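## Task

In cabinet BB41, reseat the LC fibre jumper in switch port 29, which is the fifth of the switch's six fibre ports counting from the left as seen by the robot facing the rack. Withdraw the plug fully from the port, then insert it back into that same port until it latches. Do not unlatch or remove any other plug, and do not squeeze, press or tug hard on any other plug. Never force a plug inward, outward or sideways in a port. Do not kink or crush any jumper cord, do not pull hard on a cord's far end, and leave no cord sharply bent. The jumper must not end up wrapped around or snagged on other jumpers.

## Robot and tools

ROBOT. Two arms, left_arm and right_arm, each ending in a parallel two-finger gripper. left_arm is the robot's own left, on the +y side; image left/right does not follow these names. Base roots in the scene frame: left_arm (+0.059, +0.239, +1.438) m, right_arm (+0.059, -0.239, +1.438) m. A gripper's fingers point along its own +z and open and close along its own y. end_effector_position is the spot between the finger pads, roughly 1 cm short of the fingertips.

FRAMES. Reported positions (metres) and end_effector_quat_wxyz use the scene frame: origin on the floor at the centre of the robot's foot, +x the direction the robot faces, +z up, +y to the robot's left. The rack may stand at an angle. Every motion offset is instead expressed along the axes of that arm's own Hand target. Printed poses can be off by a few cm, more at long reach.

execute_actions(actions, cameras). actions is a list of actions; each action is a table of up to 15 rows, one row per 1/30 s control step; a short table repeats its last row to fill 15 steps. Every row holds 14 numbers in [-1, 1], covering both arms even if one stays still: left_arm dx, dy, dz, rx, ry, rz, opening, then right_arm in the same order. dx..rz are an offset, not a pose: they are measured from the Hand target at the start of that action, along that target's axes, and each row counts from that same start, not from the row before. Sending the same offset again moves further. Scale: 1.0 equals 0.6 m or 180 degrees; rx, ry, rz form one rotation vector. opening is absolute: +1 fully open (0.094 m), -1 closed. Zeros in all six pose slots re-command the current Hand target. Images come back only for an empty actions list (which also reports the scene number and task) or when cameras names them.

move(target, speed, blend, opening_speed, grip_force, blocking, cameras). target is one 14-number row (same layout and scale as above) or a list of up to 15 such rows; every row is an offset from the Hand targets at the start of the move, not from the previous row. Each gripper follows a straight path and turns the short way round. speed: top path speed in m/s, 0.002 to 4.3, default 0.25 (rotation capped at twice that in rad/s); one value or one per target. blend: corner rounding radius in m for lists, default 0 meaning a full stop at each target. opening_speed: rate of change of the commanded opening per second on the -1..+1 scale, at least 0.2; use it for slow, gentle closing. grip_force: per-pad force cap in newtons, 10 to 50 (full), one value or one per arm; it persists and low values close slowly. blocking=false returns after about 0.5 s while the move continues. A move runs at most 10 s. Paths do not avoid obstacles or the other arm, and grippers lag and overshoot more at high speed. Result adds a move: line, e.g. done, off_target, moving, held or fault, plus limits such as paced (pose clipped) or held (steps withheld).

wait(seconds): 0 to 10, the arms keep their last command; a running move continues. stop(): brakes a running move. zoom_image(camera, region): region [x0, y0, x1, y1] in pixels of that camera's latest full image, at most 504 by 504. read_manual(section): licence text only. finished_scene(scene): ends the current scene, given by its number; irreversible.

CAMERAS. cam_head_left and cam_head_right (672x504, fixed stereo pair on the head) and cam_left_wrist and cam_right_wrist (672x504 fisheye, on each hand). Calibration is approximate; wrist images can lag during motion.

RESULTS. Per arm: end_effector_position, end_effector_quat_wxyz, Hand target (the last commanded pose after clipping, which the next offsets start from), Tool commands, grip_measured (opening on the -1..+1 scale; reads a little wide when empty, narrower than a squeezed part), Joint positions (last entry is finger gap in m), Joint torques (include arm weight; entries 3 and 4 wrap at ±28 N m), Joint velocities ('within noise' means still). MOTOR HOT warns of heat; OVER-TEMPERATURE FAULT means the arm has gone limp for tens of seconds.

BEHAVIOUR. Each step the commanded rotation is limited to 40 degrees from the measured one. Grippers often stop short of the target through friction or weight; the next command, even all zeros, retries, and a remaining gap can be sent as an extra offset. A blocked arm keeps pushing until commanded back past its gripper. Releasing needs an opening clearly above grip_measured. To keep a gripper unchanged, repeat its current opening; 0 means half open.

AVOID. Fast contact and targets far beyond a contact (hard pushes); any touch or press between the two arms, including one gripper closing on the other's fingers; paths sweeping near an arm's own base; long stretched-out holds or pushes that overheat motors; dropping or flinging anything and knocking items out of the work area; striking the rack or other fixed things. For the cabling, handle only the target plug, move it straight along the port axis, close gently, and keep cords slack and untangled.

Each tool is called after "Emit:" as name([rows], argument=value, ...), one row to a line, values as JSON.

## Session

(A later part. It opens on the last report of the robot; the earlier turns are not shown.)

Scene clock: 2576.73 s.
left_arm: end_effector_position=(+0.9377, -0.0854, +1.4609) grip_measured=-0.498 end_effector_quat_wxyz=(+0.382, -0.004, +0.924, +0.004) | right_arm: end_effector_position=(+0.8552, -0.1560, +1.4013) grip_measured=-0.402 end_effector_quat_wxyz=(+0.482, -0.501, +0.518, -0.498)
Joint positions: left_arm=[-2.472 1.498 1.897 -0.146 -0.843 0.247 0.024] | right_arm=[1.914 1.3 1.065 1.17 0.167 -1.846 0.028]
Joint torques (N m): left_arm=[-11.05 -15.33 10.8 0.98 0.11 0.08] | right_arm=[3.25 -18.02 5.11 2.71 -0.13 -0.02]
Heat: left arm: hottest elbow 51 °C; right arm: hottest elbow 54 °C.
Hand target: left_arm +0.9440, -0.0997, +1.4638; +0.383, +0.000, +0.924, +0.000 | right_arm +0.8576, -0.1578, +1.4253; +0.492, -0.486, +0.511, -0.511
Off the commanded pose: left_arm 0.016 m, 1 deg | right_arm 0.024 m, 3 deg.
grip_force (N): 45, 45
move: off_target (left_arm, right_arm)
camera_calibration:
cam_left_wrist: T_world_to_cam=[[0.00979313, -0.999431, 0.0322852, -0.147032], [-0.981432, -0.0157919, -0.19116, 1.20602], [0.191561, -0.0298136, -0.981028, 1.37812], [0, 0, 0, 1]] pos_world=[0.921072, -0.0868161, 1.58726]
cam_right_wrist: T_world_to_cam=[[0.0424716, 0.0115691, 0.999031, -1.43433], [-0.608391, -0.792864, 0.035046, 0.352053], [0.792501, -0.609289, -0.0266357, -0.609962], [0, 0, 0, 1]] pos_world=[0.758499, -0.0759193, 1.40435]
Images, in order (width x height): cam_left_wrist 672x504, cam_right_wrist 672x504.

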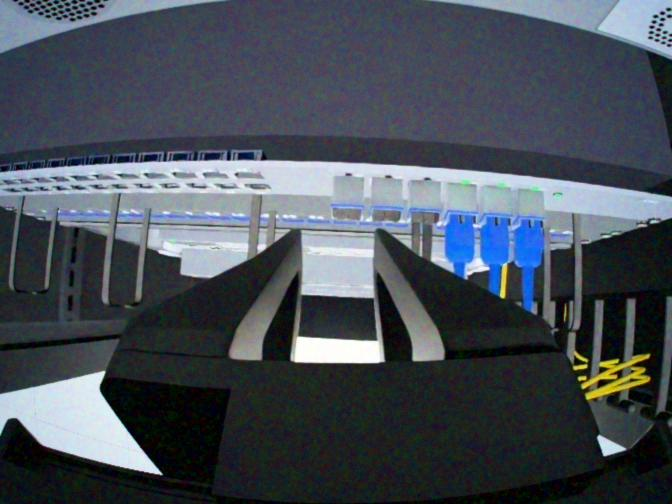

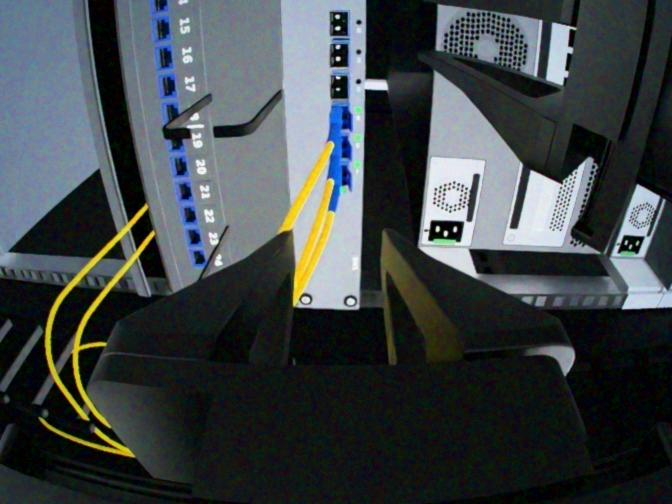

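Emit:
move(target=[0,0,0,0,0,0,-0.5,0,0,-0.15,0,0,0,-0.4], speed=0.1, cameras=["all"])

Scene clock: 2588.40 s.
left_arm: end_effector_position=(+0.9377, -0.0854, +1.4609) grip_measured=-0.498 end_effector_quat_wxyz=(+0.382, -0.004, +0.924, +0.004) | right_arm: end_effector_position=(+0.7663, -0.1522, +1.4062) grip_measured=-0.402 end_effector_quat_wxyz=(+0.484, -0.499, +0.517, -0.500)
Joint positions: left_arm=[-2.472 1.498 1.897 -0.146 -0.843 0.247 0.024] | right_arm=[1.958 1.227 0.805 1.369 0.191 -1.884 0.028]
Joint torques (N m): left_arm=[-11.11 -15.62 10.88 0.99 0.11 0.11] | right_arm=[3.14 -15.27 3.41 2.89 -0.16 -0.01]
Heat: left arm: hottest elbow 51 °C; right arm: hottest shoulder 53 °C.
Hand target: left_arm +0.9440, -0.0997, +1.4638; +0.383, +0.000, +0.924, +0.000 | right_arm +0.7678, -0.1539, +1.4250; +0.492, -0.486, +0.511, -0.511
Off the commanded pose: left_arm 0.016 m, 1 deg | right_arm 0.019 m, 2 deg.
grip_force (N): 45, 45
move: off_target (left_arm, right_arm)
camera_calibration:
cam_left_wrist: T_world_to_cam=[[0.00979313, -0.999431, 0.0322852, -0.147032], [-0.981432, -0.0157919, -0.19116, 1.20602], [0.191561, -0.0298136, -0.981028, 1.37812], [0, 0, 0, 1]] pos_world=[0.921072, -0.0868161, 1.58726]
cam_right_wrist: T_world_to_cam=[[0.0358154, 0.0117938, 0.999289, -1.43079], [-0.608677, -0.792805, 0.0311724, 0.306547], [0.792609, -0.609361, -0.021216, -0.544876], [0, 0, 0, 1]] pos_world=[0.669706, -0.0721195, 1.40865]

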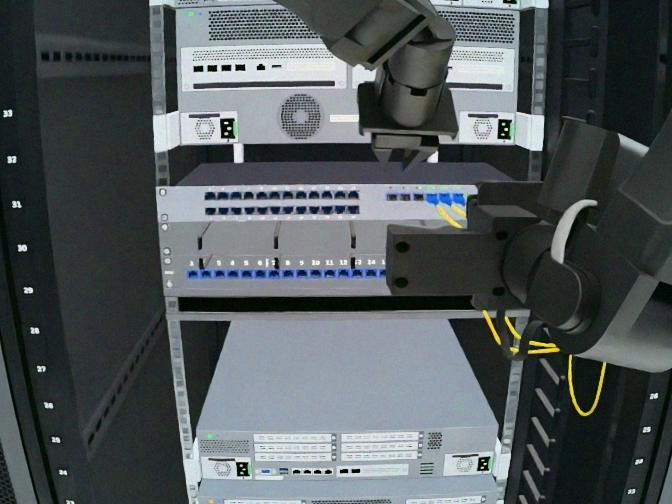

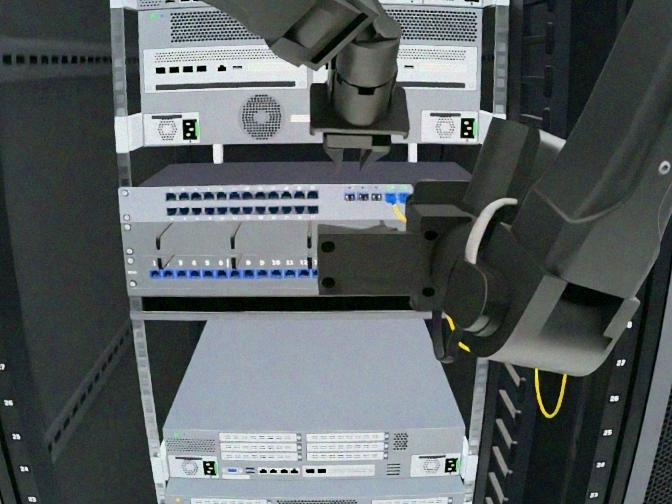

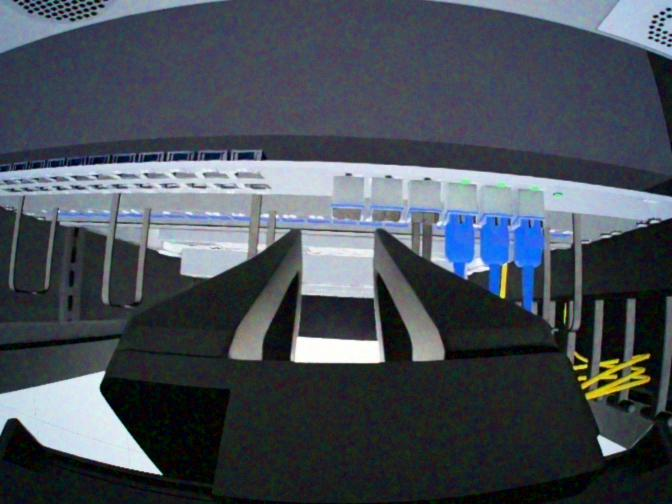

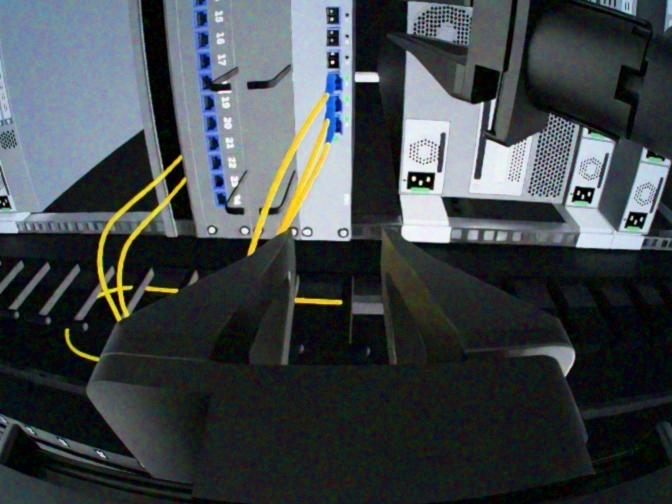

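Emit:
move(target=[0,0,0,0,0,0,-0.5,0.1,0.1,-0.25,0,0,0,-0.4], speed=0.15, cameras=["all"])

Emit:
zoom_image(camera="cam_right_wrist", region=[200, 30, 400, 230])

Emit:
zoom_image(camera="cam_head_left", region=[360, 170, 640, 430])

Scene clock: 2597.23 s.
left_arm: end_effector_position=(+0.9377, -0.0854, +1.4609) grip_measured=-0.498 end_effector_quat_wxyz=(+0.382, -0.004, +0.924, +0.004) | right_arm: end_effector_position=(+0.6143, -0.2023, +1.3517) grip_measured=-0.402 end_effector_quat_wxyz=(+0.445, -0.549, +0.550, -0.445)
Joint positions: left_arm=[-2.472 1.498 1.897 -0.146 -0.843 0.247 0.024] | right_arm=[1.817 1.208 0.398 1.559 0.109 -1.753 0.028]
Joint torques (N m): left_arm=[-11.28 -15.5 10.74 0.99 0.12 0.11] | right_arm=[0.38 -11.87 -0.43 2.85 -0.38 0.18]
Heat: left arm: hottest elbow 51 °C; right arm: hottest shoulder 53 °C.
Hand target: left_arm +0.9440, -0.0997, +1.4638; +0.383, +0.000, +0.924, +0.000 | right_arm +0.6156, -0.2068, +1.3635; -0.492, +0.486, -0.511, +0.511
Off the commanded pose: left_arm 0.016 m, 1 deg | right_arm 0.013 m, 13 deg.
joint sent to its limit (right arm) — joint 4 (wrist pitch), upper limit. The joint targets are off in orientation, not in position.
grip_force (N): 45, 45
move: off_target (left_arm, right_arm)
camera_calibration:
cam_left_wrist: T_world_to_cam=[[0.00979313, -0.999431, 0.0322852, -0.147032], [-0.981432, -0.0157919, -0.19116, 1.20602], [0.191561, -0.0298136, -0.981028, 1.37812], [0, 0, 0, 1]] pos_world=[0.921072, -0.0868161, 1.58726]
cam_right_wrist: T_world_to_cam=[[0.211474, 0.0124048, 0.977305, -1.44842], [-0.567895, -0.812253, 0.133194, 0.00900712], [0.795471, -0.583174, -0.164726, -0.258583], [0, 0, 0, 1]] pos_world=[0.517114, -0.125516, 1.37175]

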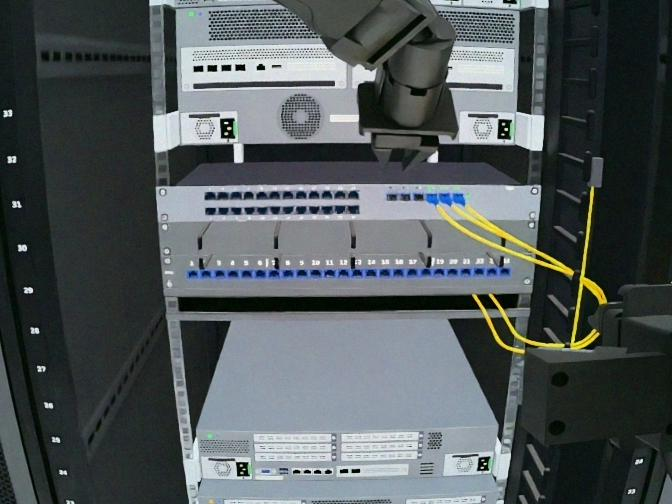

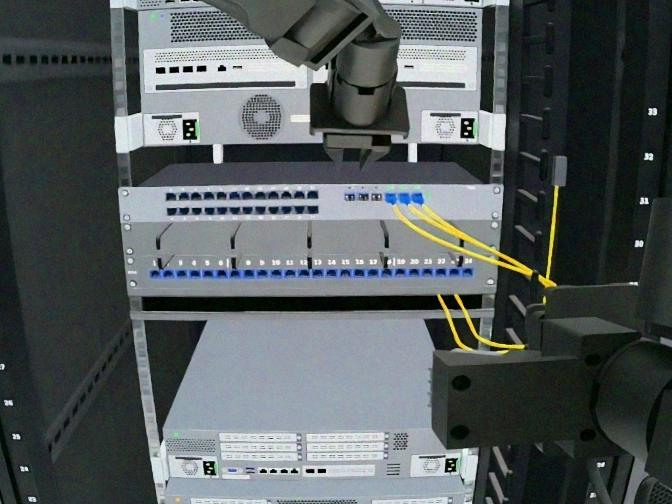

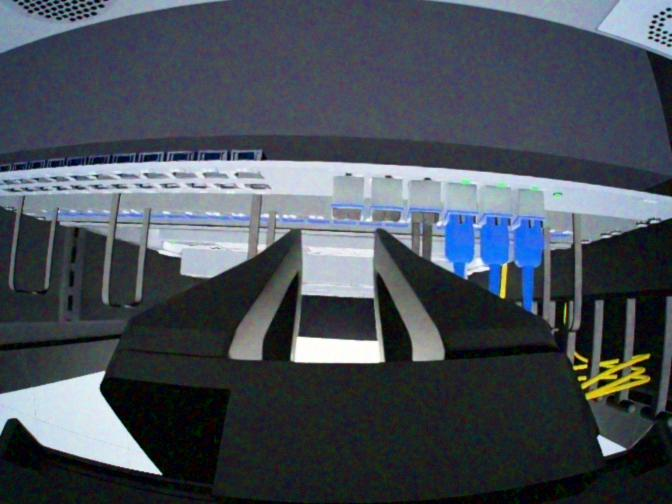

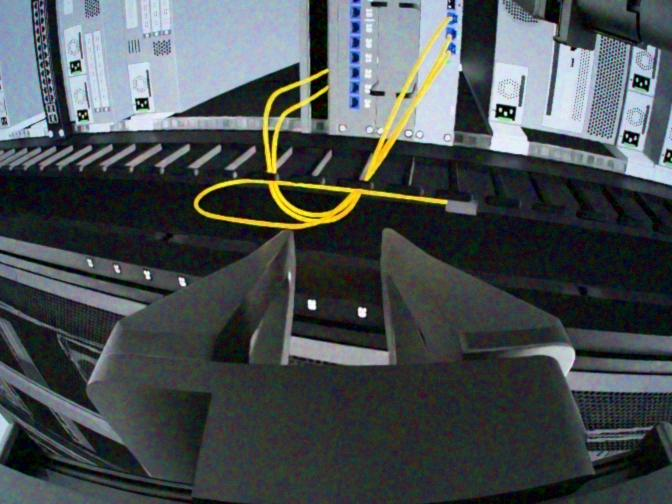

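Scaled by 2.520 from the camera's 672x504 image, which has a finer 960x720 frame.

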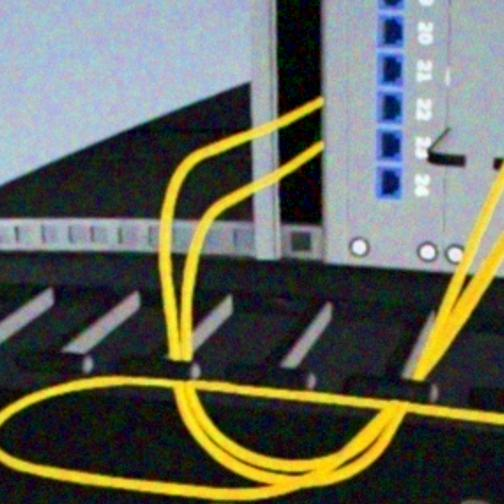

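Scaled by 1.800 from the camera's 672x504 image, which has a finer 960x720 frame.

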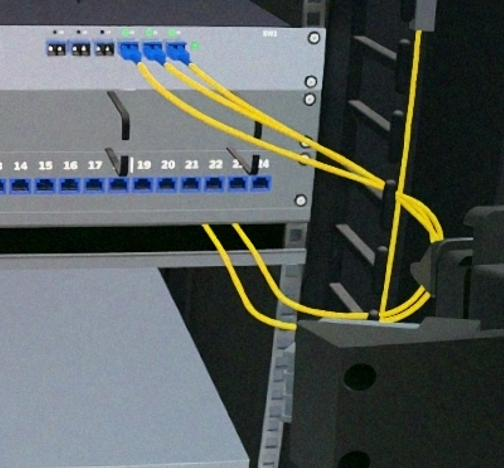

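Emit:
move(target=[0,0,-0.25,0,0,0,-0.5,0,0,0,0,0,0,-0.4], speed=0.15, cameras=["all"])

Emit:
zoom_image(camera="cam_left_wrist", region=[400, 150, 600, 300])

Scene clock: 2604.73 s.
left_arm: end_effector_position=(+0.8418, -0.0999, +1.5630) grip_measured=-0.498 end_effector_quat_wxyz=(+0.380, -0.003, +0.925, +0.004) | right_arm: end_effector_position=(+0.6143, -0.2023, +1.3517) grip_measured=-0.402 end_effector_quat_wxyz=(+0.445, -0.549, +0.550, -0.445)
Joint positions: left_arm=[-2.746 1.308 1.627 0.05 -1.103 0.391 0.024] | right_arm=[1.817 1.208 0.398 1.559 0.109 -1.752 0.028]
Joint torques (N m): left_arm=[-10.46 -13.33 4.9 1.74 0.2 0.2] | right_arm=[0.56 -11.69 -0.47 2.81 -0.37 0.17]
Heat: left arm: hottest elbow 51 °C; right arm: hottest shoulder 52 °C.
Hand target: left_arm +0.8378, -0.0997, +1.5699; +0.383, +0.000, +0.924, +0.000 | right_arm +0.6160, -0.2068, +1.3638; -0.454, +0.537, -0.547, +0.454 (not the last commanded pose)
Off the commanded pose: left_arm 0.008 m, 1 deg | right_arm 0.013 m, 13 deg.
joint sent to its limit (right arm) — joint 4 (wrist pitch), upper limit.
grip_force (N): 45, 45
move: off_target (right_arm)
camera_calibration:
cam_left_wrist: T_world_to_cam=[[0.00715476, -0.999449, 0.0324187, -0.161937], [-0.982185, -0.0131116, -0.187456, 1.12634], [0.187778, -0.0305, -0.981738, 1.50048], [0, 0, 0, 1]] pos_world=[0.825679, -0.101315, 1.68946]
cam_right_wrist: T_world_to_cam=[[0.211453, 0.0116704, 0.977318, -1.44852], [-0.568031, -0.812255, 0.132599, 0.00989367], [0.795379, -0.583186, -0.165125, -0.257989], [0, 0, 0, 1]] pos_world=[0.517114, -0.125515, 1.37175]

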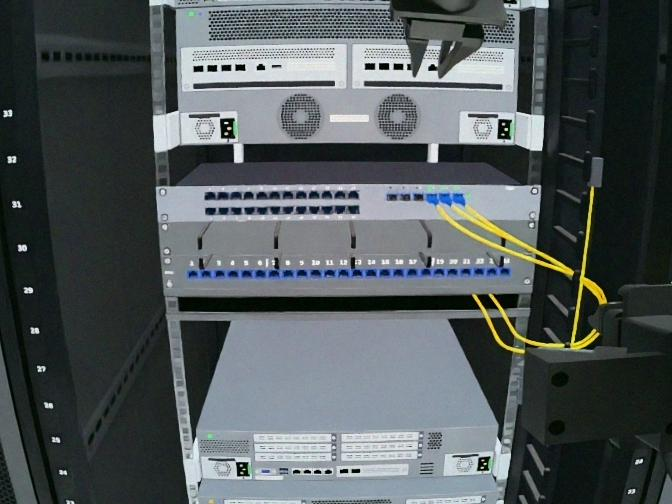

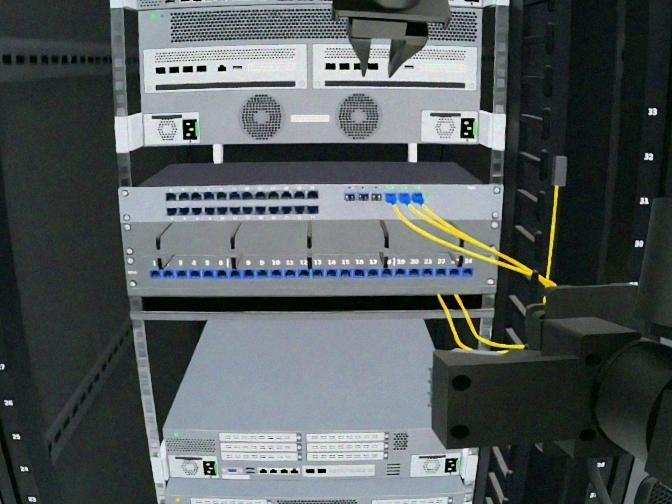

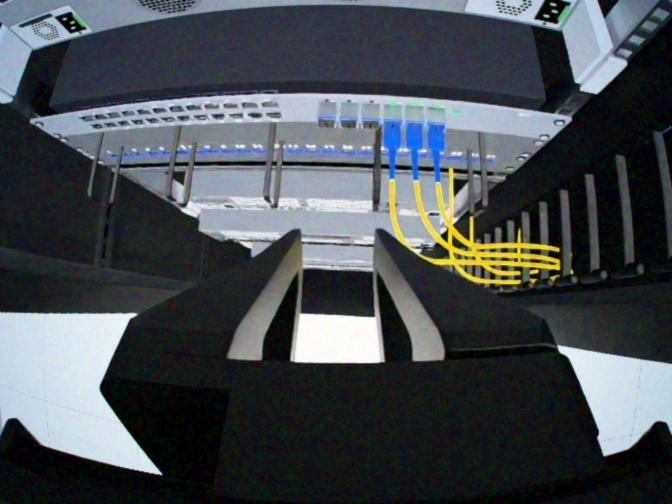

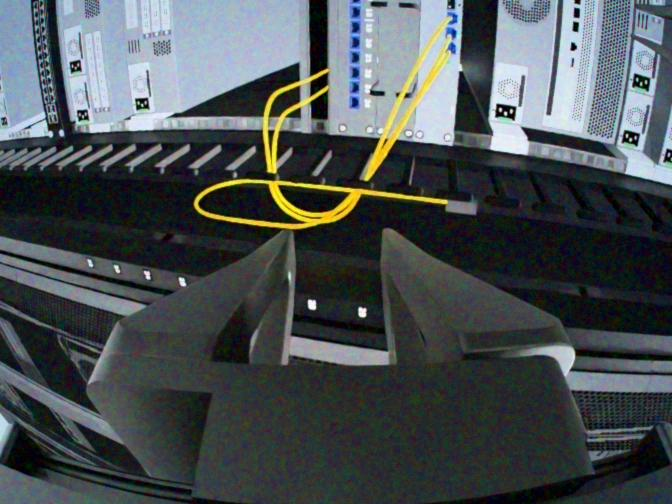

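Scaled by 2.520 from the camera's 672x504 image, which has a finer 960x720 frame.

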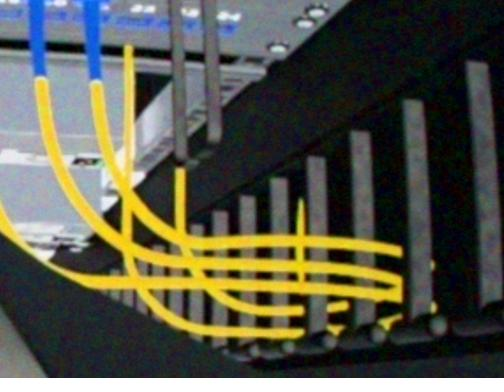

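Emit:
finished_scene(scene=1)

The scene is finished: the task was done.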